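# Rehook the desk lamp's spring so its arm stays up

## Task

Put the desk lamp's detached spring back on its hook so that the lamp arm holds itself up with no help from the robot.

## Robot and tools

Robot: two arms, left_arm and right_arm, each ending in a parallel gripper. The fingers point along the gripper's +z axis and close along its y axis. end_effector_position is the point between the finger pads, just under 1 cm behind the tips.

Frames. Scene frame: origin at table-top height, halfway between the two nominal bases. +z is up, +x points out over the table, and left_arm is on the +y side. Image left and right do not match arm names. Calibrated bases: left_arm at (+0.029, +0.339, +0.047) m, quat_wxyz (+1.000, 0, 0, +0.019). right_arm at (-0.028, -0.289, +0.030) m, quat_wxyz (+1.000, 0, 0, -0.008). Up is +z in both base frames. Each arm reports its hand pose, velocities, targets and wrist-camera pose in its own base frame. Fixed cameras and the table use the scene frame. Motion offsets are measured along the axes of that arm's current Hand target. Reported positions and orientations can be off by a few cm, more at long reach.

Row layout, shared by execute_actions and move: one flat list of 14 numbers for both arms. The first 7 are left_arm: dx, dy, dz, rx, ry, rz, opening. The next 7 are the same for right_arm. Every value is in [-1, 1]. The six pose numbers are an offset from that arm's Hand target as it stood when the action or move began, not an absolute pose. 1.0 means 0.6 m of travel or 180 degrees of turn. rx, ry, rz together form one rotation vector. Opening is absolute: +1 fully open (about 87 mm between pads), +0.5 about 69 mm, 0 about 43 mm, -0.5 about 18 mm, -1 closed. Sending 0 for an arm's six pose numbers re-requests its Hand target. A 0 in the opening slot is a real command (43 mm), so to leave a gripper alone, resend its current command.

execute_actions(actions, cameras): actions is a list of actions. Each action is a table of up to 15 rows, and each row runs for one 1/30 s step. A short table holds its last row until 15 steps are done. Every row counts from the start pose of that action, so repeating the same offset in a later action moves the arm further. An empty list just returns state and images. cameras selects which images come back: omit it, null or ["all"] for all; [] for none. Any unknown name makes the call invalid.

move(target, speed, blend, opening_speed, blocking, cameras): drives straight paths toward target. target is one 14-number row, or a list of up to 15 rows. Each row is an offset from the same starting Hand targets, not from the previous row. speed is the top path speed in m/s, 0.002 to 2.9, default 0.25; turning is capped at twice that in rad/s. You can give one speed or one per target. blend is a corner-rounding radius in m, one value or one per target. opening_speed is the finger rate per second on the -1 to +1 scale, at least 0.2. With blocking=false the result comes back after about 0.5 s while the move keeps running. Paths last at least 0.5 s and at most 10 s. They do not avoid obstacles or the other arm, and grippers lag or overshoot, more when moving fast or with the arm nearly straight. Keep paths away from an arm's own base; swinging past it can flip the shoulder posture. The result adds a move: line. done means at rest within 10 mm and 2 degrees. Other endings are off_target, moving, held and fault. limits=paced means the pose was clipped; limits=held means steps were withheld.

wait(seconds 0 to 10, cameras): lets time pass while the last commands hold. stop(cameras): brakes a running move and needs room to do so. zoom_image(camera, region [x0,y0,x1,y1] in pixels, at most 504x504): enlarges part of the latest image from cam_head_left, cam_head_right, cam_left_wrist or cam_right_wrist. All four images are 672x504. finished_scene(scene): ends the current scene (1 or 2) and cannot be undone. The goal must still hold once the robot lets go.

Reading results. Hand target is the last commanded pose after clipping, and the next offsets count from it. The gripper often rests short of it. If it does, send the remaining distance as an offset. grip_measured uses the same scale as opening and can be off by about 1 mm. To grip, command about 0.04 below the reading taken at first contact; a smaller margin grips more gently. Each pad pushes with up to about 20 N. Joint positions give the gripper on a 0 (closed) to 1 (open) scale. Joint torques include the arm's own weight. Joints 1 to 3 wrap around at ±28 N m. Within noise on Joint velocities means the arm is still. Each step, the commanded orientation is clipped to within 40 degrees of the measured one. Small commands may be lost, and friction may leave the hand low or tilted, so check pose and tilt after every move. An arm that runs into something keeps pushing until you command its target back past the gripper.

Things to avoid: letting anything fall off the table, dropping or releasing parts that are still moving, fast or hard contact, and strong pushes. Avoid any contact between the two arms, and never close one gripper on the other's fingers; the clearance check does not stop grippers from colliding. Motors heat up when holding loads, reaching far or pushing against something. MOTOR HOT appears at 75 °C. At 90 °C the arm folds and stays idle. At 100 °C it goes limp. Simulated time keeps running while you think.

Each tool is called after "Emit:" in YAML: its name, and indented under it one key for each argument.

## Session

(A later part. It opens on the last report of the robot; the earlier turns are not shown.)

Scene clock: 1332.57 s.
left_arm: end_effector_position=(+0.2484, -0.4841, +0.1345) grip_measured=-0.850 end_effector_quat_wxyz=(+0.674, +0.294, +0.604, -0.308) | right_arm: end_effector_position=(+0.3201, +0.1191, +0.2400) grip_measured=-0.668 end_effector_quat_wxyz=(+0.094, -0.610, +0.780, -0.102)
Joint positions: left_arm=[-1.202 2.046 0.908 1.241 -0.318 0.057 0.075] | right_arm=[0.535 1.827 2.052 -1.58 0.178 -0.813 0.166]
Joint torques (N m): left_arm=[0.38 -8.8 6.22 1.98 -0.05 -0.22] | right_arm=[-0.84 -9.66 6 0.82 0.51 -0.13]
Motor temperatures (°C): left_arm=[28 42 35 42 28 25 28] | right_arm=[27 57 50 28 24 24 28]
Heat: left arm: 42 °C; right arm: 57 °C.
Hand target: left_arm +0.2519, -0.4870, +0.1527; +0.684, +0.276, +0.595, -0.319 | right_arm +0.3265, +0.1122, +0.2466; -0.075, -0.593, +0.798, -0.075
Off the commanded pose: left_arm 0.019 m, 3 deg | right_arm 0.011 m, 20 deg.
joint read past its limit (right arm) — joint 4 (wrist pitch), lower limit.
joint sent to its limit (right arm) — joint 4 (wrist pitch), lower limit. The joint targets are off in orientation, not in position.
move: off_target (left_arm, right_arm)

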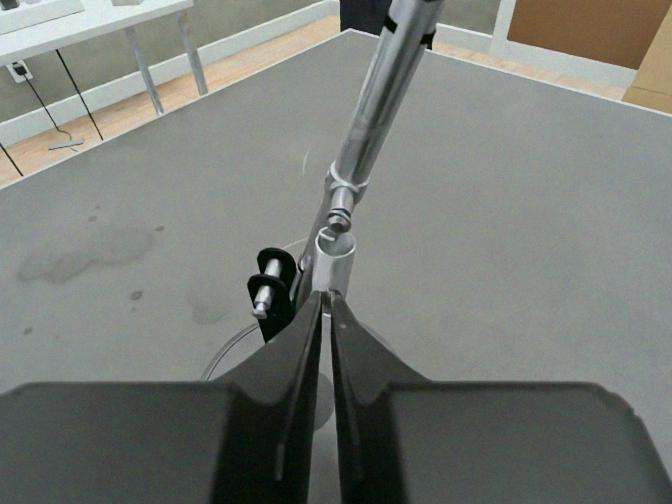

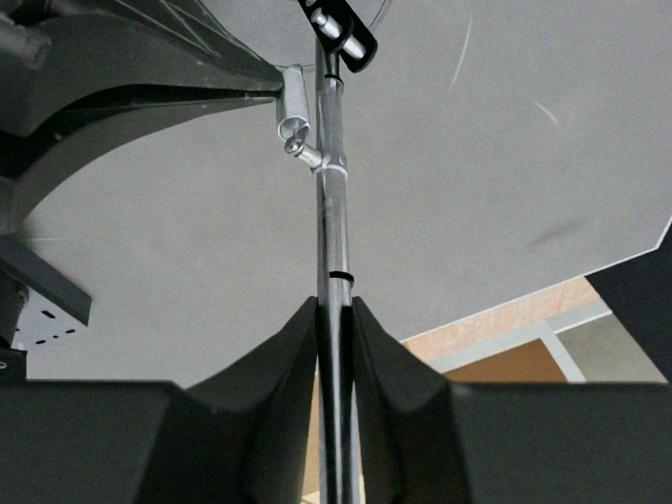

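Emit:
move:
  target: [0,0,0,0,0,0,-0.3,0,0,0,0,0,0,-0.82]
  opening_speed: 1
  cameras: []

Emit:
move:
  target: [-0.005,-0.005,0.016,0,0,0,-0.3,0,0,0,0,0,0,-0.82]
  speed: 0.06
  cameras: ["cam_left_wrist"]

Emit:
move:
  target: [0,0,0,0,0,0,-0.85,0,0,0,0,0,0,-0.82]
  opening_speed: 1
  cameras: ["cam_left_wrist","cam_right_wrist"]

Scene clock: 1338.07 s.
left_arm: end_effector_position=(+0.2485, -0.4840, +0.1345) grip_measured=-0.300 end_effector_quat_wxyz=(+0.674, +0.294, +0.604, -0.308) | right_arm: end_effector_position=(+0.3201, +0.1191, +0.2400) grip_measured=-0.668 end_effector_quat_wxyz=(+0.094, -0.610, +0.780, -0.102)
Joint positions: left_arm=[-1.202 2.046 0.908 1.241 -0.318 0.057 0.35] | right_arm=[0.535 1.827 2.052 -1.58 0.178 -0.813 0.166]
Joint torques (N m): left_arm=[0.38 -8.8 6.22 1.97 -0.05 -0.22] | right_arm=[-0.87 -9.63 6.01 0.83 0.52 -0.13]
Motor temperatures (°C): left_arm=[28 42 35 42 27 25 28] | right_arm=[27 57 50 28 24 24 28]
Heat: left arm: 42 °C; right arm: 57 °C.
Hand target: left_arm +0.2519, -0.4870, +0.1527; +0.684, +0.276, +0.595, -0.319 | right_arm +0.3265, +0.1122, +0.2466; -0.075, -0.593, +0.798, -0.075
Off the commanded pose: left_arm 0.019 m, 3 deg | right_arm 0.011 m, 20 deg.
joint read past its limit (right arm) — joint 4 (wrist pitch), lower limit.
joint sent to its limit (right arm) — joint 4 (wrist pitch), lower limit. The joint targets are off in orientation, not in position.
move: off_target (left_arm, right_arm)

Scene clock: 1339.07 s.
left_arm: end_effector_position=(+0.2515, -0.4920, +0.1439) grip_measured=-0.300 end_effector_quat_wxyz=(+0.676, +0.291, +0.601, -0.310) | right_arm: end_effector_position=(+0.3201, +0.1191, +0.2400) grip_measured=-0.668 end_effector_quat_wxyz=(+0.094, -0.610, +0.780, -0.102)
Joint positions: left_arm=[-1.202 2.046 0.952 1.208 -0.318 0.057 0.35] | right_arm=[0.535 1.827 2.052 -1.58 0.178 -0.813 0.166]
Joint torques (N m): left_arm=[0.4 -7.95 6.74 1.95 -0.05 -0.22] | right_arm=[-0.85 -9.66 5.98 0.82 0.51 -0.13]
Motor temperatures (°C): left_arm=[28 42 35 42 27 25 28] | right_arm=[27 57 50 28 24 24 28]
Heat: left arm: 42 °C; right arm: 57 °C.
Hand target: left_arm +0.2554, -0.4959, +0.1571; +0.684, +0.276, +0.595, -0.319 | right_arm +0.3265, +0.1122, +0.2466; -0.075, -0.593, +0.798, -0.075
Off the commanded pose: left_arm 0.014 m, 2 deg | right_arm 0.011 m, 20 deg.
joint read past its limit (right arm) — joint 4 (wrist pitch), lower limit.
joint sent to its limit (right arm) — joint 4 (wrist pitch), lower limit. The joint targets are off in orientation, not in position.
move: off_target (left_arm, right_arm)

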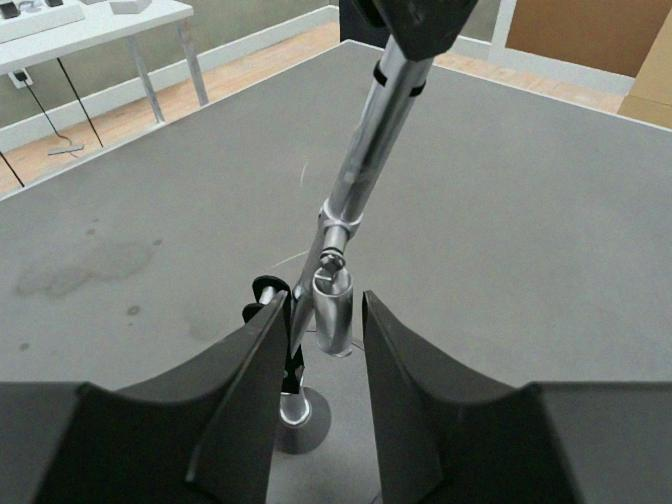

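Scene clock: 1340.13 s.
left_arm: end_effector_position=(+0.2515, -0.4920, +0.1439) grip_measured=-0.584 end_effector_quat_wxyz=(+0.676, +0.291, +0.601, -0.310) | right_arm: end_effector_position=(+0.3201, +0.1191, +0.2400) grip_measured=-0.668 end_effector_quat_wxyz=(+0.094, -0.610, +0.780, -0.102)
Joint positions: left_arm=[-1.202 2.046 0.952 1.208 -0.318 0.057 0.208] | right_arm=[0.535 1.827 2.052 -1.58 0.178 -0.813 0.166]
Joint torques (N m): left_arm=[0.4 -7.97 6.74 1.95 -0.04 -0.22] | right_arm=[-0.84 -9.62 5.98 0.82 0.52 -0.13]
Motor temperatures (°C): left_arm=[28 43 35 42 27 25 28] | right_arm=[27 57 50 28 24 24 28]
Heat: left arm: 43 °C; right arm: 57 °C.
Hand target: left_arm +0.2554, -0.4959, +0.1571; +0.684, +0.276, +0.595, -0.319 | right_arm +0.3265, +0.1122, +0.2466; -0.075, -0.593, +0.798, -0.075
Off the commanded pose: left_arm 0.014 m, 2 deg | right_arm 0.011 m, 20 deg.
joint read past its limit (right arm) — joint 4 (wrist pitch), lower limit.
joint sent to its limit (right arm) — joint 4 (wrist pitch), lower limit. The joint targets are off in orientation, not in position.
move: off_target (left_arm, right_arm)

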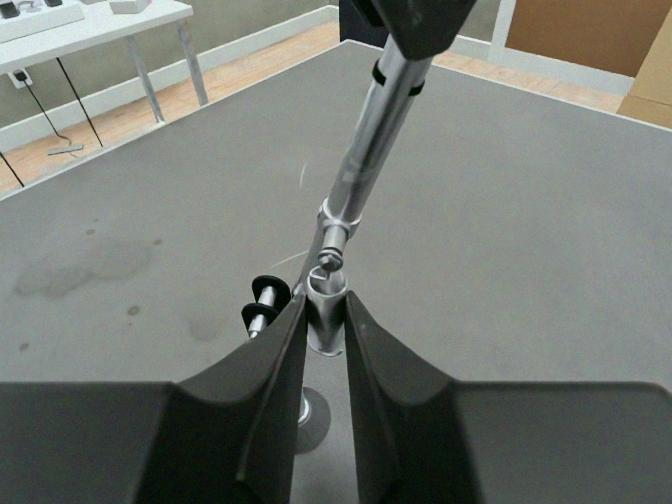

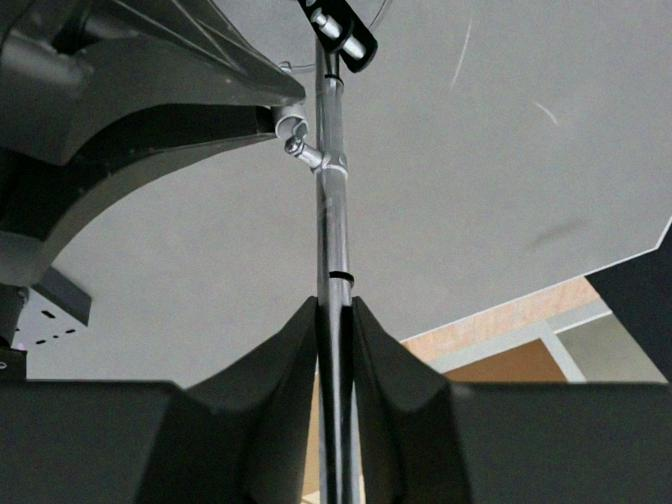

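Emit:
move:
  target:
    - [0,0,-0.045,0,0,0,-0.85,0,0,0,0,0,0,-0.82]
    - [0.1087,0.0674,-0.0527,0,0,0.19,-0.85,0,0,0,0,0,0,-0.82]
  speed: 0.08
  cameras: ["cam_left_wrist","cam_right_wrist"]

Emit:
zoom_image:
  camera: "cam_right_wrist"
  region: [260, 0, 370, 80]

Scene clock: 1350.20 s.
left_arm: end_effector_position=(+0.2557, -0.4766, +0.1289) grip_measured=-0.586 end_effector_quat_wxyz=(+0.763, +0.441, +0.452, -0.136) | right_arm: end_effector_position=(+0.3198, +0.1198, +0.2397) grip_measured=-0.668 end_effector_quat_wxyz=(+0.094, -0.611, +0.780, -0.100)
Joint positions: left_arm=[-1.204 2.178 0.892 1.495 -0.249 0.649 0.207] | right_arm=[0.535 1.827 2.052 -1.58 0.173 -0.813 0.166]
Joint torques (N m): left_arm=[2.67 -2.88 0.35 2.31 -0.5 -0.24] | right_arm=[-0.9 -9.65 6.01 0.82 0.54 -0.13]
Motor temperatures (°C): left_arm=[28 43 36 41 27 25 28] | right_arm=[27 57 50 28 24 24 28]
Heat: left arm: 43 °C; right arm: 57 °C.
Hand target: left_arm +0.2719, -0.4530, +0.0879; +0.748, +0.439, +0.487, -0.104 | right_arm +0.3265, +0.1122, +0.2466; -0.075, -0.593, +0.798, -0.075
Off the commanded pose: left_arm 0.050 m, 6 deg | right_arm 0.012 m, 20 deg.
joint read past its limit (right arm) — joint 4 (wrist pitch), lower limit.
joint sent to its limit (right arm) — joint 4 (wrist pitch), lower limit. The joint targets are off in orientation, not in position.
move: off_target (left_arm, right_arm)

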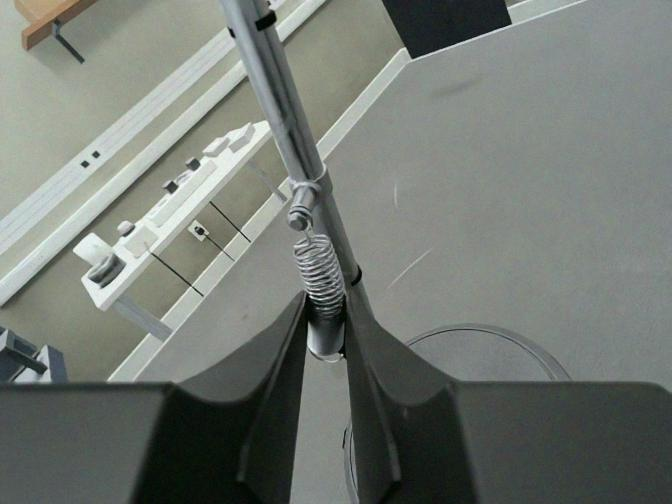

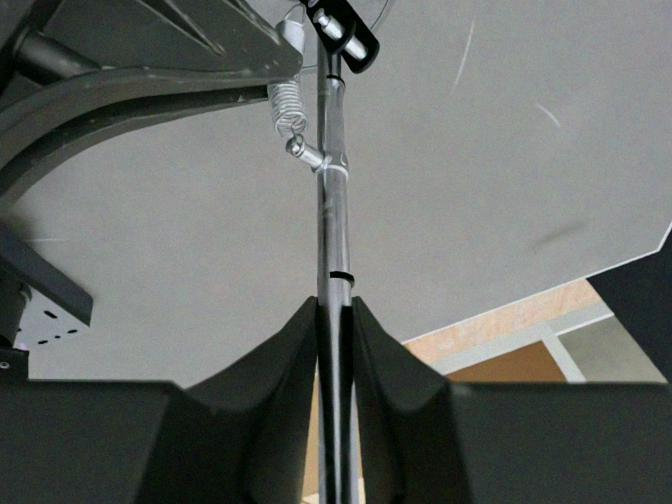

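Scaled by 4.582 from the camera's image (finer frame: 960x720).

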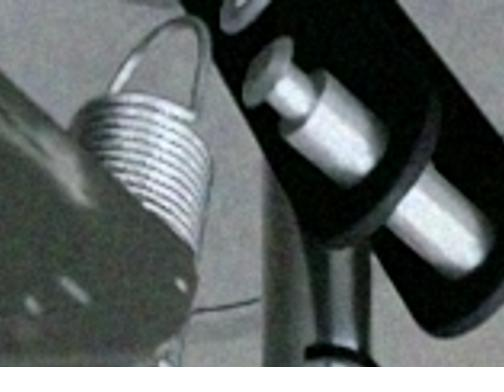

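Emit:
move:
  target: [0.016,0.006,0,0,0,0,-0.85,0,0,0,0,0,0,-0.82]
  speed: 0.08
  cameras: ["cam_left_wrist","cam_right_wrist"]

Emit:
zoom_image:
  camera: "cam_right_wrist"
  region: [260, 0, 370, 80]

Scene clock: 1359.07 s.
left_arm: end_effector_position=(+0.2579, -0.4771, +0.1252) grip_measured=-0.586 end_effector_quat_wxyz=(+0.761, +0.450, +0.447, -0.140) | right_arm: end_effector_position=(+0.3198, +0.1198, +0.2397) grip_measured=-0.668 end_effector_quat_wxyz=(+0.094, -0.611, +0.780, -0.100)
Joint positions: left_arm=[-1.19 2.187 0.892 1.498 -0.215 0.65 0.207] | right_arm=[0.535 1.827 2.052 -1.58 0.173 -0.813 0.166]
Joint torques (N m): left_arm=[3.38 -2.28 -0.1 2.5 -0.61 -0.28] | right_arm=[-0.88 -9.63 6 0.82 0.54 -0.13]
Motor temperatures (°C): left_arm=[28 41 35 42 28 25 28] | right_arm=[27 57 50 28 24 24 28]
Heat: left arm: 42 °C; right arm: 57 °C.
Hand target: left_arm +0.2787, -0.4483, +0.0820; +0.748, +0.439, +0.487, -0.104 | right_arm +0.3265, +0.1122, +0.2466; -0.075, -0.593, +0.798, -0.075
Off the commanded pose: left_arm 0.056 m, 6 deg | right_arm 0.012 m, 20 deg.
joint read past its limit (right arm) — joint 4 (wrist pitch), lower limit.
joint sent to its limit (right arm) — joint 4 (wrist pitch), lower limit. The joint targets are off in orientation, not in position.
move: off_target (left_arm, right_arm)

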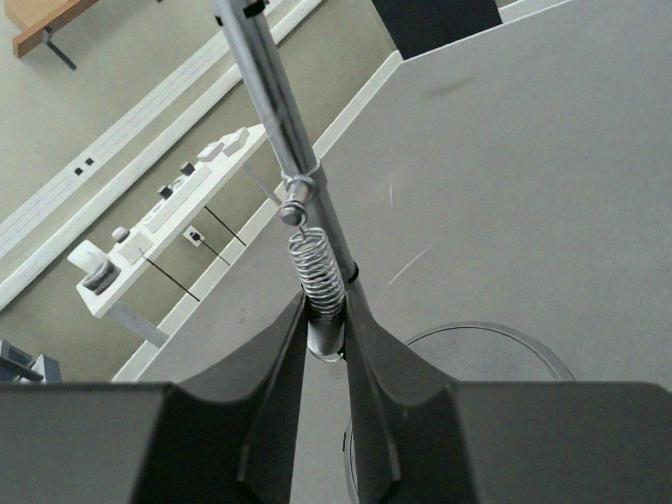

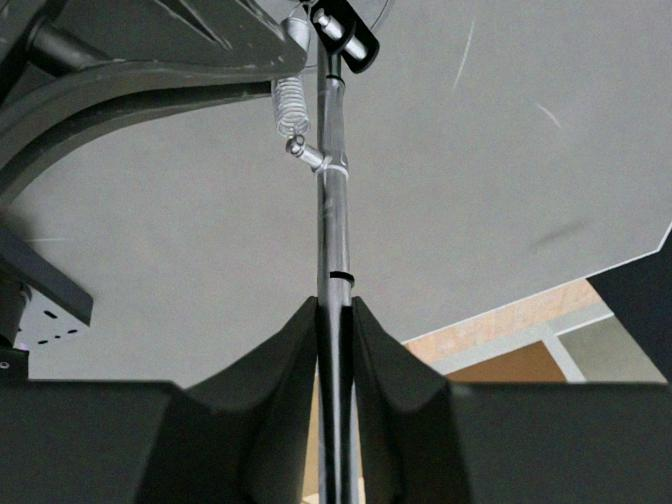

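Scaled by 4.582 from the camera's image (finer frame: 960x720).

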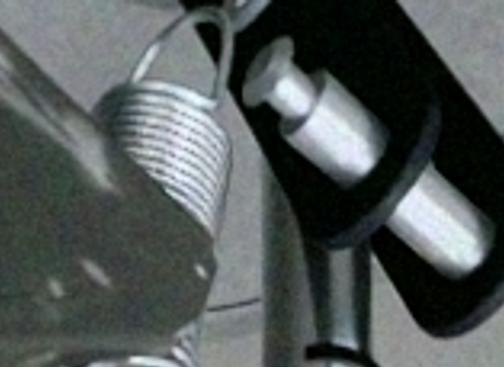

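Emit:
move:
  target: [0.008,0.012,0,0,0,0,-0.85,0,0,0,0,0,0,-0.82]
  speed: 0.08
  cameras: ["cam_right_wrist"]

Emit:
zoom_image:
  camera: "cam_right_wrist"
  region: [260, 0, 370, 80]

Scene clock: 1366.37 s.
left_arm: end_effector_position=(+0.2606, -0.4772, +0.1256) grip_measured=-0.586 end_effector_quat_wxyz=(+0.760, +0.455, +0.441, -0.145) | right_arm: end_effector_position=(+0.3198, +0.1198, +0.2397) grip_measured=-0.668 end_effector_quat_wxyz=(+0.094, -0.611, +0.780, -0.100)
Joint positions: left_arm=[-1.175 2.187 0.892 1.498 -0.182 0.65 0.207] | right_arm=[0.535 1.827 2.052 -1.58 0.173 -0.813 0.166]
Joint torques (N m): left_arm=[4.08 -2.65 -0.77 2.53 -0.71 -0.32] | right_arm=[-0.91 -9.65 6.01 0.82 0.55 -0.12]
Motor temperatures (°C): left_arm=[28 41 35 42 28 25 28] | right_arm=[27 57 50 28 24 24 28]
Heat: left arm: 42 °C; right arm: 57 °C.
Hand target: left_arm +0.2854, -0.4426, +0.0821; +0.748, +0.439, +0.487, -0.104 | right_arm +0.3265, +0.1122, +0.2466; -0.075, -0.593, +0.798, -0.075
Off the commanded pose: left_arm 0.061 m, 7 deg | right_arm 0.012 m, 20 deg.
joint read past its limit (right arm) — joint 4 (wrist pitch), lower limit.
joint sent to its limit (right arm) — joint 4 (wrist pitch), lower limit. The joint targets are off in orientation, not in position.
move: off_target (left_arm, right_arm)

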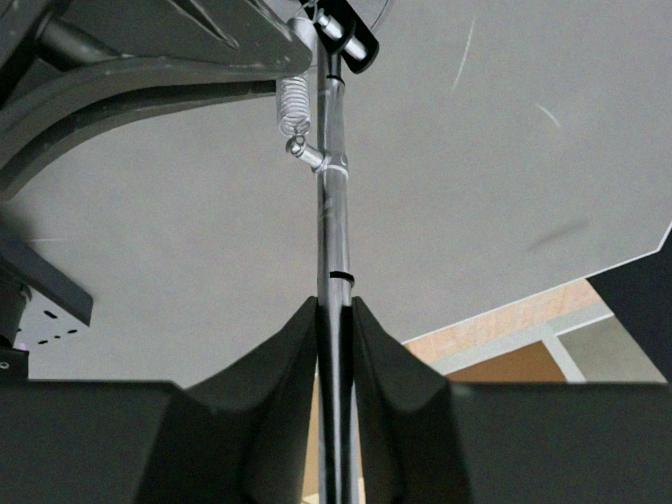

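Scaled by 4.582 from the camera's image (finer frame: 960x720).

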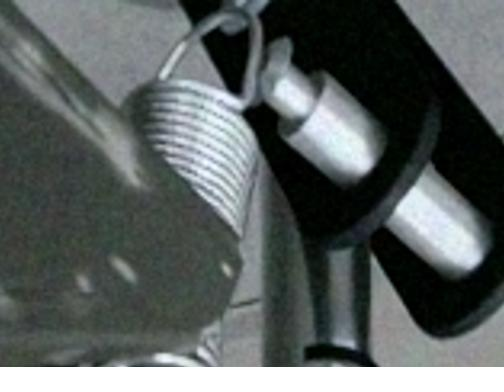

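Emit:
move:
  target: [0.012,0.002,0.025,0,0,0,-0.85,0,0,0,0,0,0,-0.82]
  speed: 0.05
  cameras: ["cam_right_wrist","cam_left_wrist"]

Emit:
zoom_image:
  camera: "cam_right_wrist"
  region: [260, 0, 370, 80]

Scene clock: 1374.43 s.
left_arm: end_effector_position=(+0.2671, -0.4835, +0.1267) grip_measured=-0.586 end_effector_quat_wxyz=(+0.764, +0.454, +0.434, -0.148) | right_arm: end_effector_position=(+0.3198, +0.1198, +0.2397) grip_measured=-0.668 end_effector_quat_wxyz=(+0.094, -0.611, +0.780, -0.100)
Joint positions: left_arm=[-1.162 2.212 0.929 1.498 -0.159 0.65 0.207] | right_arm=[0.535 1.827 2.052 -1.58 0.173 -0.813 0.166]
Joint torques (N m): left_arm=[4.94 -2.15 0.66 2.31 -0.71 -0.34] | right_arm=[-0.91 -9.66 5.98 0.82 0.55 -0.13]
Motor temperatures (°C): left_arm=[28 40 34 42 28 25 28] | right_arm=[27 56 50 28 24 24 28]
Heat: left arm: 42 °C; right arm: 56 °C.
Hand target: left_arm +0.2993, -0.4514, +0.0790; +0.748, +0.439, +0.487, -0.104 | right_arm +0.3265, +0.1122, +0.2466; -0.075, -0.593, +0.798, -0.075
Off the commanded pose: left_arm 0.066 m, 8 deg | right_arm 0.012 m, 20 deg.
joint read past its limit (right arm) — joint 4 (wrist pitch), lower limit.
joint sent to its limit (right arm) — joint 4 (wrist pitch), lower limit. The joint targets are off in orientation, not in position.
move: off_target (left_arm, right_arm)
Images, in order (width x height): cam_left_wrist 672x504, cam_right_wrist 672x504.

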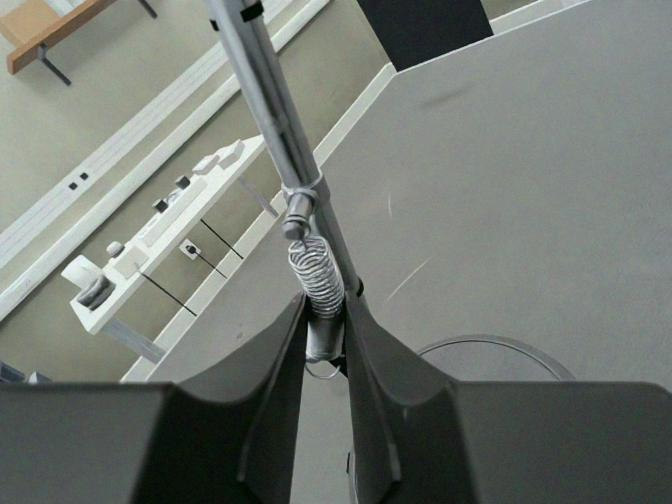

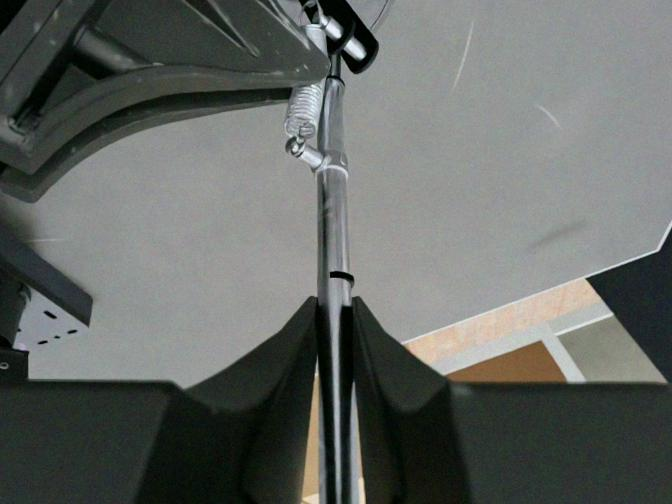

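Scaled by 4.582 from the camera's image (finer frame: 960x720).

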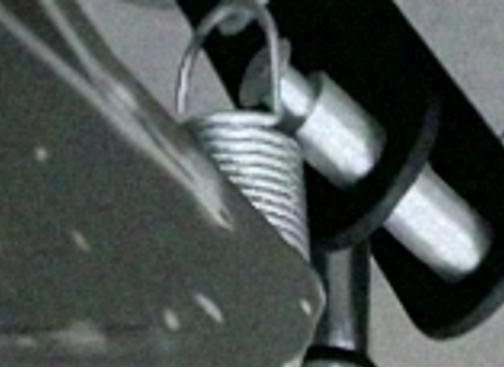

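Emit:
move:
  target: [0.007,0,0.024,0,0,0,-0.85,0,0,0,0,0,0,-0.82]
  speed: 0.05
  cameras: ["cam_right_wrist","cam_left_wrist"]

Emit:
zoom_image:
  camera: "cam_right_wrist"
  region: [260, 0, 370, 80]

Emit:
zoom_image:
  camera: "cam_left_wrist"
  region: [270, 310, 380, 390]

Scene clock: 1381.33 s.
left_arm: end_effector_position=(+0.2751, -0.4892, +0.1272) grip_measured=-0.586 end_effector_quat_wxyz=(+0.768, +0.449, +0.432, -0.148) | right_arm: end_effector_position=(+0.3232, +0.1182, +0.2397) grip_measured=-0.668 end_effector_quat_wxyz=(+0.097, -0.608, +0.781, -0.106)
Joint positions: left_arm=[-1.15 2.241 0.972 1.497 -0.152 0.65 0.207] | right_arm=[0.532 1.827 2.048 -1.567 0.185 -0.813 0.166]
Joint torques (N m): left_arm=[5.27 -2.33 1.89 2.03 -0.65 -0.36] | right_arm=[-0.49 -9.69 6.39 0.71 0.46 -0.14]
Motor temperatures (°C): left_arm=[28 39 34 42 28 25 28] | right_arm=[27 56 50 28 24 24 28]
Heat: left arm: 42 °C; right arm: 56 °C.
Hand target: left_arm +0.3107, -0.4611, +0.0776; +0.748, +0.439, +0.487, -0.104 | right_arm +0.3265, +0.1123, +0.2466; -0.075, -0.593, +0.798, -0.075
Off the commanded pose: left_arm 0.067 m, 8 deg | right_arm 0.010 m, 20 deg.
joint read past its limit (right arm) — joint 4 (wrist pitch), lower limit.
joint sent to its limit (right arm) — joint 4 (wrist pitch), lower limit. The joint targets are off in orientation, not in position.
move: off_target (left_arm, right_arm)
Images, in order (width x height): cam_left_wrist 672x504, cam_right_wrist 672x504.

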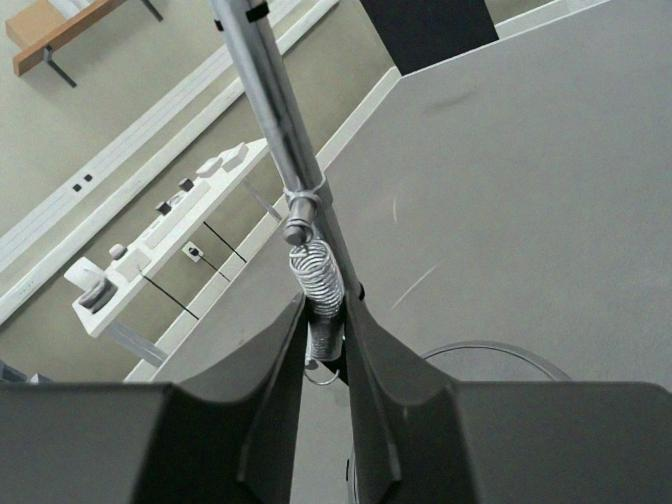

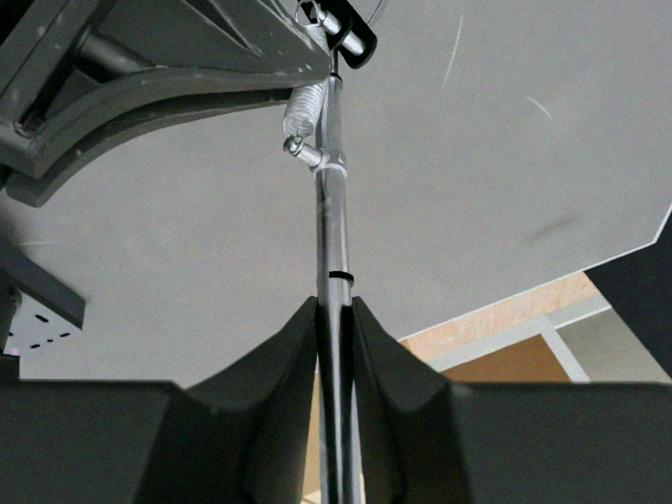

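Scaled by 4.582 from the camera's image (finer frame: 960x720).

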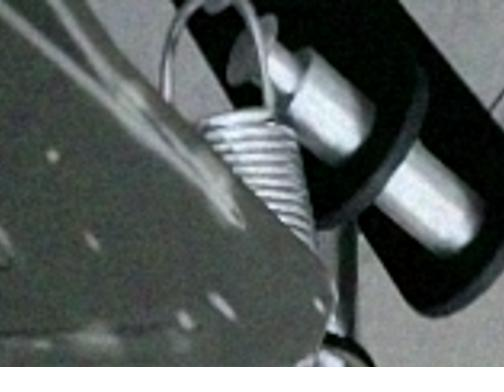

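Scaled by 4.582 from the camera's image (finer frame: 960x720).

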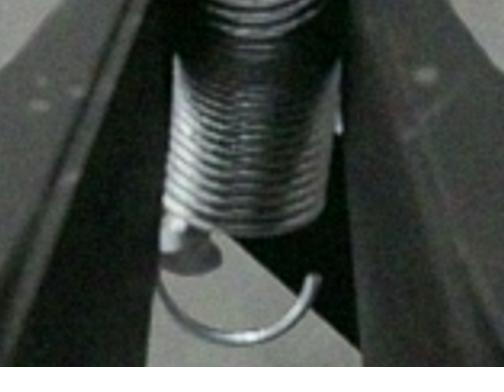

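Emit:
move:
  target: [-0.03,0.004,0,0,0,0,-0.85,0,0,0,0,0,0,-0.82]
  speed: 0.05
  cameras: ["cam_right_wrist","cam_left_wrist"]

Emit:
zoom_image:
  camera: "cam_right_wrist"
  region: [260, 0, 370, 80]

Emit:
zoom_image:
  camera: "cam_left_wrist"
  region: [270, 310, 380, 390]

Scene clock: 1387.47 s.
left_arm: end_effector_position=(+0.2751, -0.4892, +0.1299) grip_measured=-0.586 end_effector_quat_wxyz=(+0.769, +0.448, +0.431, -0.148) | right_arm: end_effector_position=(+0.3232, +0.1182, +0.2397) grip_measured=-0.668 end_effector_quat_wxyz=(+0.097, -0.608, +0.781, -0.106)
Joint positions: left_arm=[-1.15 2.234 0.972 1.493 -0.152 0.65 0.207] | right_arm=[0.532 1.827 2.048 -1.567 0.185 -0.813 0.166]
Joint torques (N m): left_arm=[3.45 -5.64 1.91 1.59 -0.83 -0.31] | right_arm=[-0.47 -9.69 6.41 0.71 0.45 -0.14]
Motor temperatures (°C): left_arm=[28 39 34 41 28 25 28] | right_arm=[27 56 50 28 24 24 28]
Heat: left arm: 41 °C; right arm: 56 °C.
Hand target: left_arm +0.3030, -0.4646, +0.0935; +0.748, +0.439, +0.487, -0.104 | right_arm +0.3265, +0.1123, +0.2466; -0.075, -0.593, +0.798, -0.074
Off the commanded pose: left_arm 0.052 m, 9 deg | right_arm 0.010 m, 20 deg.
joint read past its limit (right arm) — joint 4 (wrist pitch), lower limit.
joint sent to its limit (right arm) — joint 4 (wrist pitch), lower limit. The joint targets are off in orientation, not in position.
move: off_target (left_arm, right_arm)
Images, in order (width x height): cam_left_wrist 672x504, cam_right_wrist 672x504.

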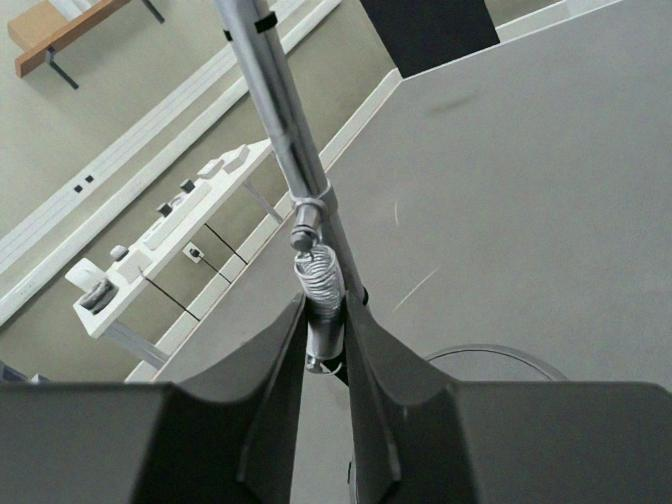

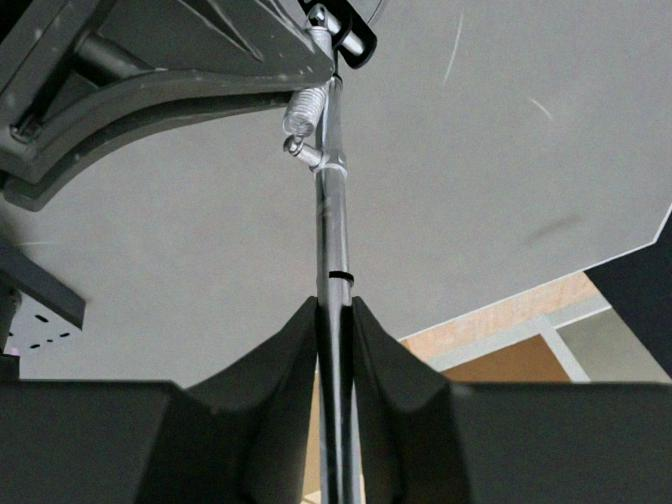

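Scaled by 4.582 from the camera's image (finer frame: 960x720).

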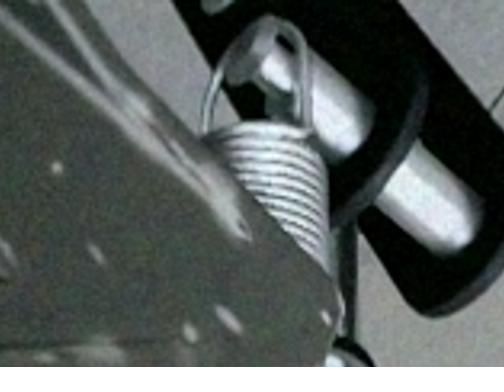

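Scaled by 4.582 from the camera's image (finer frame: 960x720).

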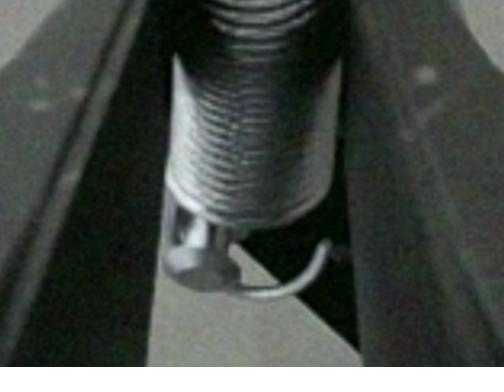

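Emit:
move:
  target: [-0.035,-0.005,0,0,0,0,-0.85,0,0,0,0,0,0,-0.82]
  speed: 0.05
  cameras: ["cam_right_wrist","cam_left_wrist"]

Emit:
zoom_image:
  camera: "cam_right_wrist"
  region: [260, 0, 370, 80]

Emit:
zoom_image:
  camera: "cam_left_wrist"
  region: [270, 310, 380, 390]

Scene clock: 1392.27 s.
left_arm: end_effector_position=(+0.2740, -0.4876, +0.1355) grip_measured=-0.586 end_effector_quat_wxyz=(+0.772, +0.436, +0.440, -0.140) | right_arm: end_effector_position=(+0.3234, +0.1183, +0.2397) grip_measured=-0.668 end_effector_quat_wxyz=(+0.098, -0.608, +0.781, -0.106)
Joint positions: left_arm=[-1.166 2.22 0.972 1.487 -0.201 0.65 0.207] | right_arm=[0.532 1.827 2.048 -1.567 0.185 -0.813 0.166]
Joint torques (N m): left_arm=[1.65 -8.17 2.51 1.13 -0.66 -0.25] | right_arm=[-0.49 -9.69 6.39 0.71 0.45 -0.14]
Motor temperatures (°C): left_arm=[28 39 34 41 28 25 28] | right_arm=[27 56 50 28 24 24 28]
Heat: left arm: 41 °C; right arm: 56 °C.
Hand target: left_arm +0.2906, -0.4721, +0.1090; +0.748, +0.439, +0.487, -0.104 | right_arm +0.3265, +0.1123, +0.2466; -0.075, -0.593, +0.798, -0.074
Off the commanded pose: left_arm 0.035 m, 7 deg | right_arm 0.010 m, 20 deg.
joint read past its limit (right arm) — joint 4 (wrist pitch), lower limit.
joint sent to its limit (right arm) — joint 4 (wrist pitch), lower limit. The joint targets are off in orientation, not in position.
move: off_target (left_arm, right_arm)
Images, in order (width x height): cam_left_wrist 672x504, cam_right_wrist 672x504.

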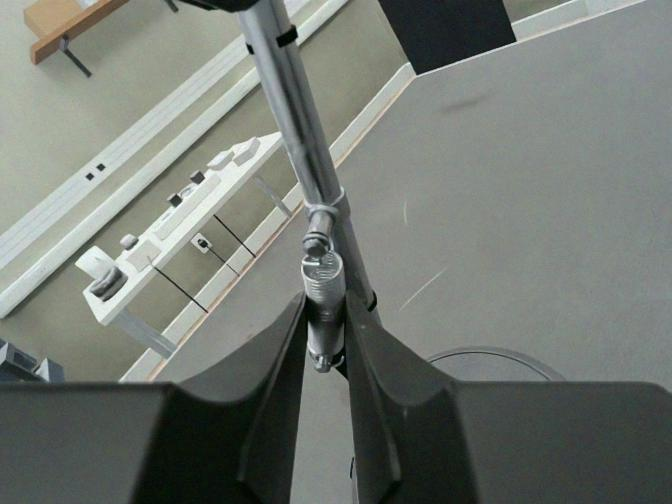

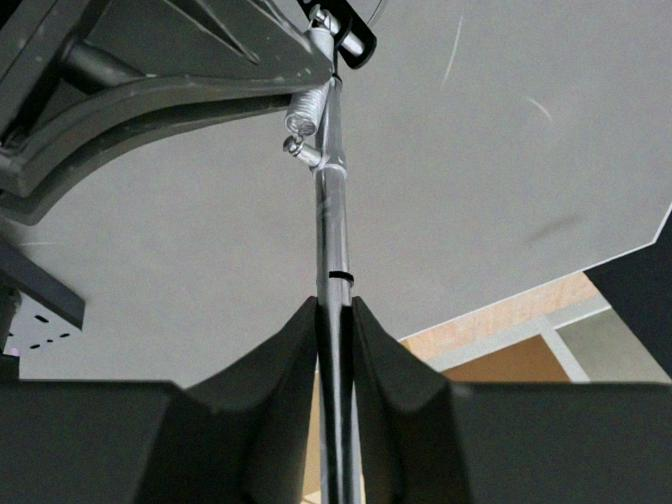

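Scaled by 4.582 from the camera's image (finer frame: 960x720).

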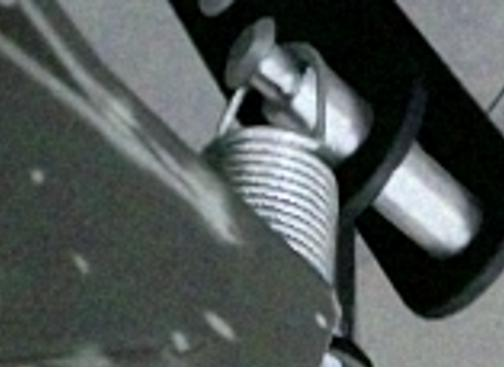

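Scaled by 4.582 from the camera's image (finer frame: 960x720).

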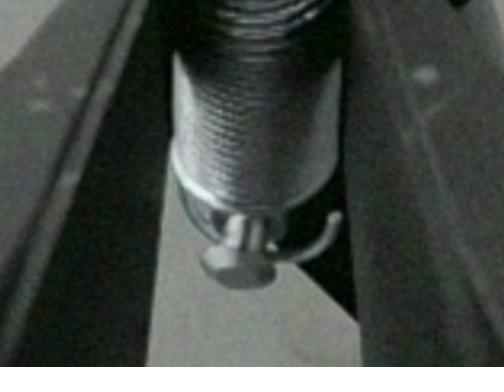

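Emit:
move:
  target: [-0.02,-0.005,0,0,0,0,-0.85,0,0,0,0,0,0,-0.82]
  speed: 0.05
  cameras: []

Emit:
move:
  target: [0,0,0,0,0,0,-0.25,0,0,0,0,0,0,-0.82]
  opening_speed: 0.25
  cameras: ["cam_right_wrist","cam_left_wrist"]

Emit:
zoom_image:
  camera: "cam_right_wrist"
  region: [260, 0, 370, 80]

Scene clock: 1397.07 s.
left_arm: end_effector_position=(+0.2727, -0.4865, +0.1363) grip_measured=-0.586 end_effector_quat_wxyz=(+0.771, +0.429, +0.451, -0.131) | right_arm: end_effector_position=(+0.3234, +0.1183, +0.2397) grip_measured=-0.668 end_effector_quat_wxyz=(+0.098, -0.608, +0.781, -0.106)
Joint positions: left_arm=[-1.18 2.21 0.972 1.472 -0.244 0.65 0.207] | right_arm=[0.532 1.827 2.048 -1.567 0.185 -0.813 0.166]
Joint torques (N m): left_arm=[0.85 -9.2 3.19 0.97 -0.49 -0.22] | right_arm=[-0.49 -9.69 6.41 0.7 0.45 -0.13]
Motor temperatures (°C): left_arm=[28 40 34 40 28 25 28] | right_arm=[27 56 50 28 24 24 28]
Heat: left arm: 40 °C; right arm: 56 °C.
Hand target: left_arm +0.2829, -0.4771, +0.1172; +0.748, +0.439, +0.487, -0.104 | right_arm +0.3265, +0.1123, +0.2466; -0.075, -0.593, +0.798, -0.074
Off the commanded pose: left_arm 0.024 m, 6 deg | right_arm 0.010 m, 20 deg.
joint read past its limit (right arm) — joint 4 (wrist pitch), lower limit.
joint sent to its limit (right arm) — joint 4 (wrist pitch), lower limit. The joint targets are off in orientation, not in position.
move: off_target (left_arm, right_arm)

Scene clock: 1399.67 s.
left_arm: end_effector_position=(+0.2802, -0.4791, +0.1094) grip_measured=-0.250 end_effector_quat_wxyz=(+0.742, +0.451, +0.486, -0.101) | right_arm: end_effector_position=(+0.3234, +0.1183, +0.2397) grip_measured=-0.668 end_effector_quat_wxyz=(+0.098, -0.608, +0.781, -0.106)
Joint positions: left_arm=[-1.176 2.21 0.965 1.372 -0.291 0.65 0.375] | right_arm=[0.532 1.827 2.048 -1.567 0.185 -0.813 0.166]
Joint torques (N m): left_arm=[0.58 -9.24 4.16 1.96 -0.05 -0.26] | right_arm=[-0.47 -9.69 6.42 0.7 0.45 -0.13]
Motor temperatures (°C): left_arm=[28 40 34 40 28 25 28] | right_arm=[27 56 50 28 24 24 28]
Heat: left arm: 40 °C; right arm: 56 °C.
Hand target: left_arm +0.2829, -0.4771, +0.1173; +0.748, +0.439, +0.487, -0.104 | right_arm +0.3265, +0.1123, +0.2466; -0.075, -0.593, +0.798, -0.074
Off the commanded pose: left_arm 0.008 m, 2 deg | right_arm 0.010 m, 20 deg.
joint read past its limit (right arm) — joint 4 (wrist pitch), lower limit.
joint sent to its limit (right arm) — joint 4 (wrist pitch), lower limit. The joint targets are off in orientation, not in position.
move: off_target (right_arm)
Images, in order (width x height): cam_left_wrist 672x504, cam_right_wrist 672x504.

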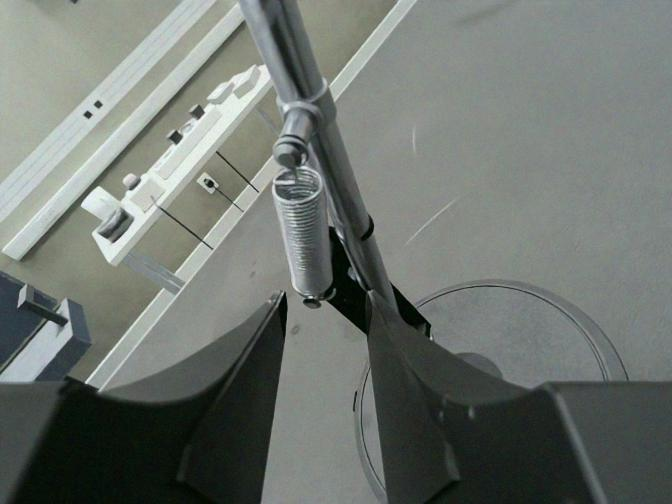

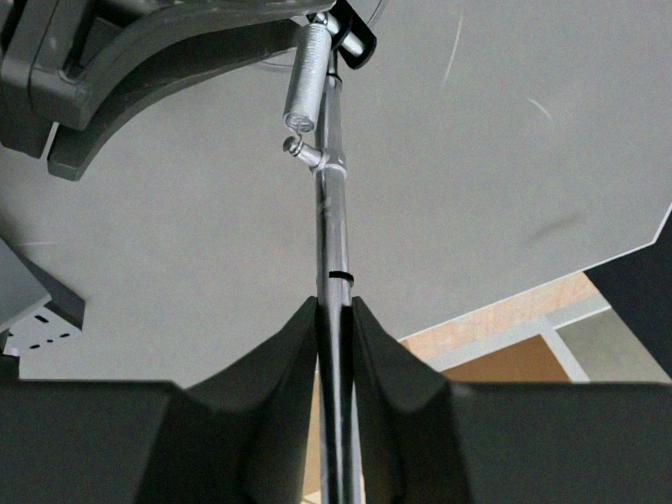

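Scaled by 4.582 from the camera's image (finer frame: 960x720).

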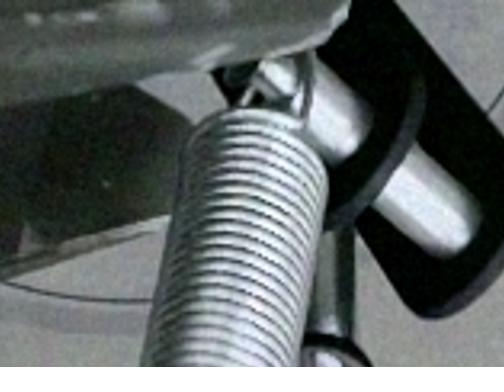

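Hooked. Retreat left straight back.

Emit:
move:
  target: [0,0,-0.16,0,0,0,-0.25,0,0,0,0,0,0,-0.82]
  speed: 0.1
  cameras: ["cam_right_wrist","cam_left_wrist"]

Emit:
zoom_image:
  camera: "cam_right_wrist"
  region: [260, 0, 370, 80]

Scene clock: 1403.27 s.
left_arm: end_effector_position=(+0.2236, -0.4006, +0.0683) grip_measured=-0.250 end_effector_quat_wxyz=(+0.699, +0.492, +0.514, -0.076) | right_arm: end_effector_position=(+0.3234, +0.1183, +0.2397) grip_measured=-0.668 end_effector_quat_wxyz=(+0.098, -0.608, +0.781, -0.106)
Joint positions: left_arm=[-1.258 2.073 0.569 1.49 -0.386 0.65 0.375] | right_arm=[0.532 1.827 2.048 -1.567 0.185 -0.813 0.166]
Joint torques (N m): left_arm=[-0.55 -9.22 2.96 2.84 -0.06 -0.29] | right_arm=[-0.49 -9.66 6.41 0.7 0.45 -0.14]
Motor temperatures (°C): left_arm=[28 40 34 41 28 25 28] | right_arm=[27 56 50 28 24 24 28]
Heat: left arm: 41 °C; right arm: 56 °C.
Hand target: left_arm +0.2216, -0.4044, +0.1038; +0.748, +0.439, +0.487, -0.104 | right_arm +0.3265, +0.1123, +0.2466; -0.075, -0.593, +0.798, -0.074
Off the commanded pose: left_arm 0.036 m, 9 deg | right_arm 0.010 m, 20 deg.
joint read past its limit (right arm) — joint 4 (wrist pitch), lower limit.
joint sent to its limit (left arm) — joint 4 (wrist pitch), upper limit. The joint targets still meet the commanded pose.
joint sent to its limit (right arm) — joint 4 (wrist pitch), lower limit. The joint targets are off in orientation, not in position.
move: off_target (left_arm, right_arm)
Images, in order (width x height): cam_left_wrist 672x504, cam_right_wrist 672x504.

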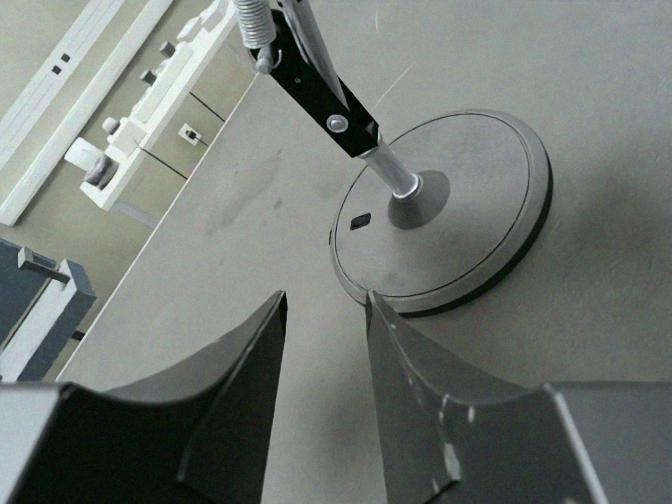

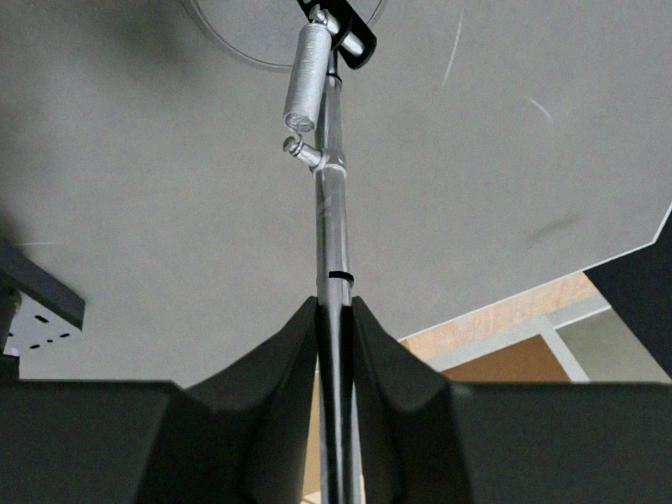

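Scaled by 4.582 from the camera's image (finer frame: 960x720).

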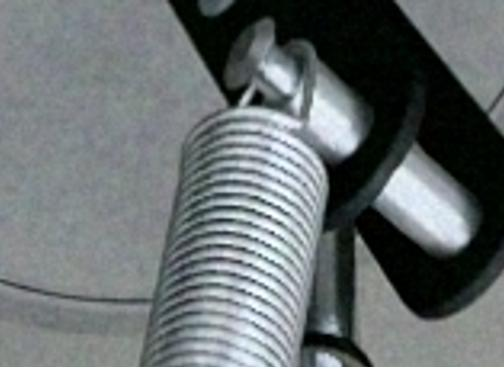

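Emit:
move:
  target: [0,0,0,0,0,0,-0.25,0,0,0,0,0,0,-0.4]
  opening_speed: 0.2
  cameras: ["cam_right_wrist","cam_left_wrist"]

Scene clock: 1407.27 s.
left_arm: end_effector_position=(+0.2236, -0.3999, +0.0677) grip_measured=-0.250 end_effector_quat_wxyz=(+0.698, +0.492, +0.515, -0.075) | right_arm: end_effector_position=(+0.3256, +0.1137, +0.2416) grip_measured=-0.400 end_effector_quat_wxyz=(+0.095, -0.606, +0.780, -0.121)
Joint positions: left_arm=[-1.258 2.073 0.567 1.49 -0.388 0.65 0.375] | right_arm=[0.532 1.827 2.048 -1.567 0.215 -0.813 0.3]
Joint torques (N m): left_arm=[-0.57 -9.25 3.07 2.84 -0.07 -0.28] | right_arm=[-0.24 -9.62 6.27 0.7 0.19 -0.16]
Motor temperatures (°C): left_arm=[28 41 34 43 28 25 28] | right_arm=[27 56 50 28 24 24 28]
Heat: left arm: 43 °C; right arm: 56 °C.
Hand target: left_arm +0.2216, -0.4044, +0.1039; +0.748, +0.439, +0.487, -0.104 | right_arm +0.3265, +0.1123, +0.2466; -0.075, -0.593, +0.798, -0.074
Off the commanded pose: left_arm 0.036 m, 9 deg | right_arm 0.005 m, 20 deg.
joint read past its limit (right arm) — joint 4 (wrist pitch), lower limit.
joint sent to its limit (left arm) — joint 4 (wrist pitch), upper limit. The joint targets still meet the commanded pose.
joint sent to its limit (right arm) — joint 4 (wrist pitch), lower limit. The joint targets are off in orientation, not in position.
move: off_target (left_arm, right_arm)
Images, in order (width x height): cam_left_wrist 672x504, cam_right_wrist 672x504.

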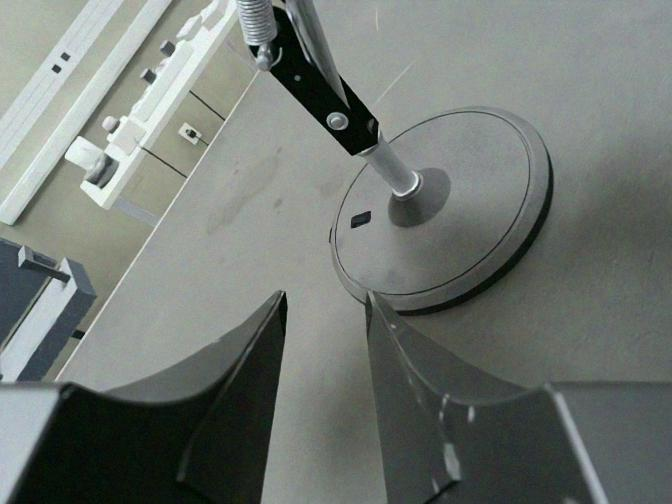

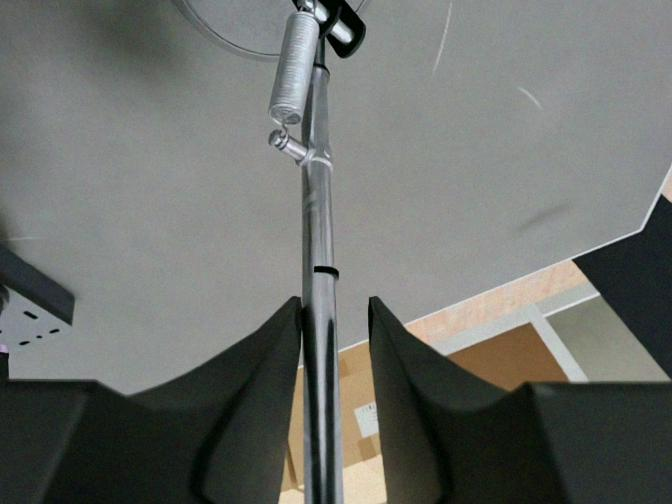

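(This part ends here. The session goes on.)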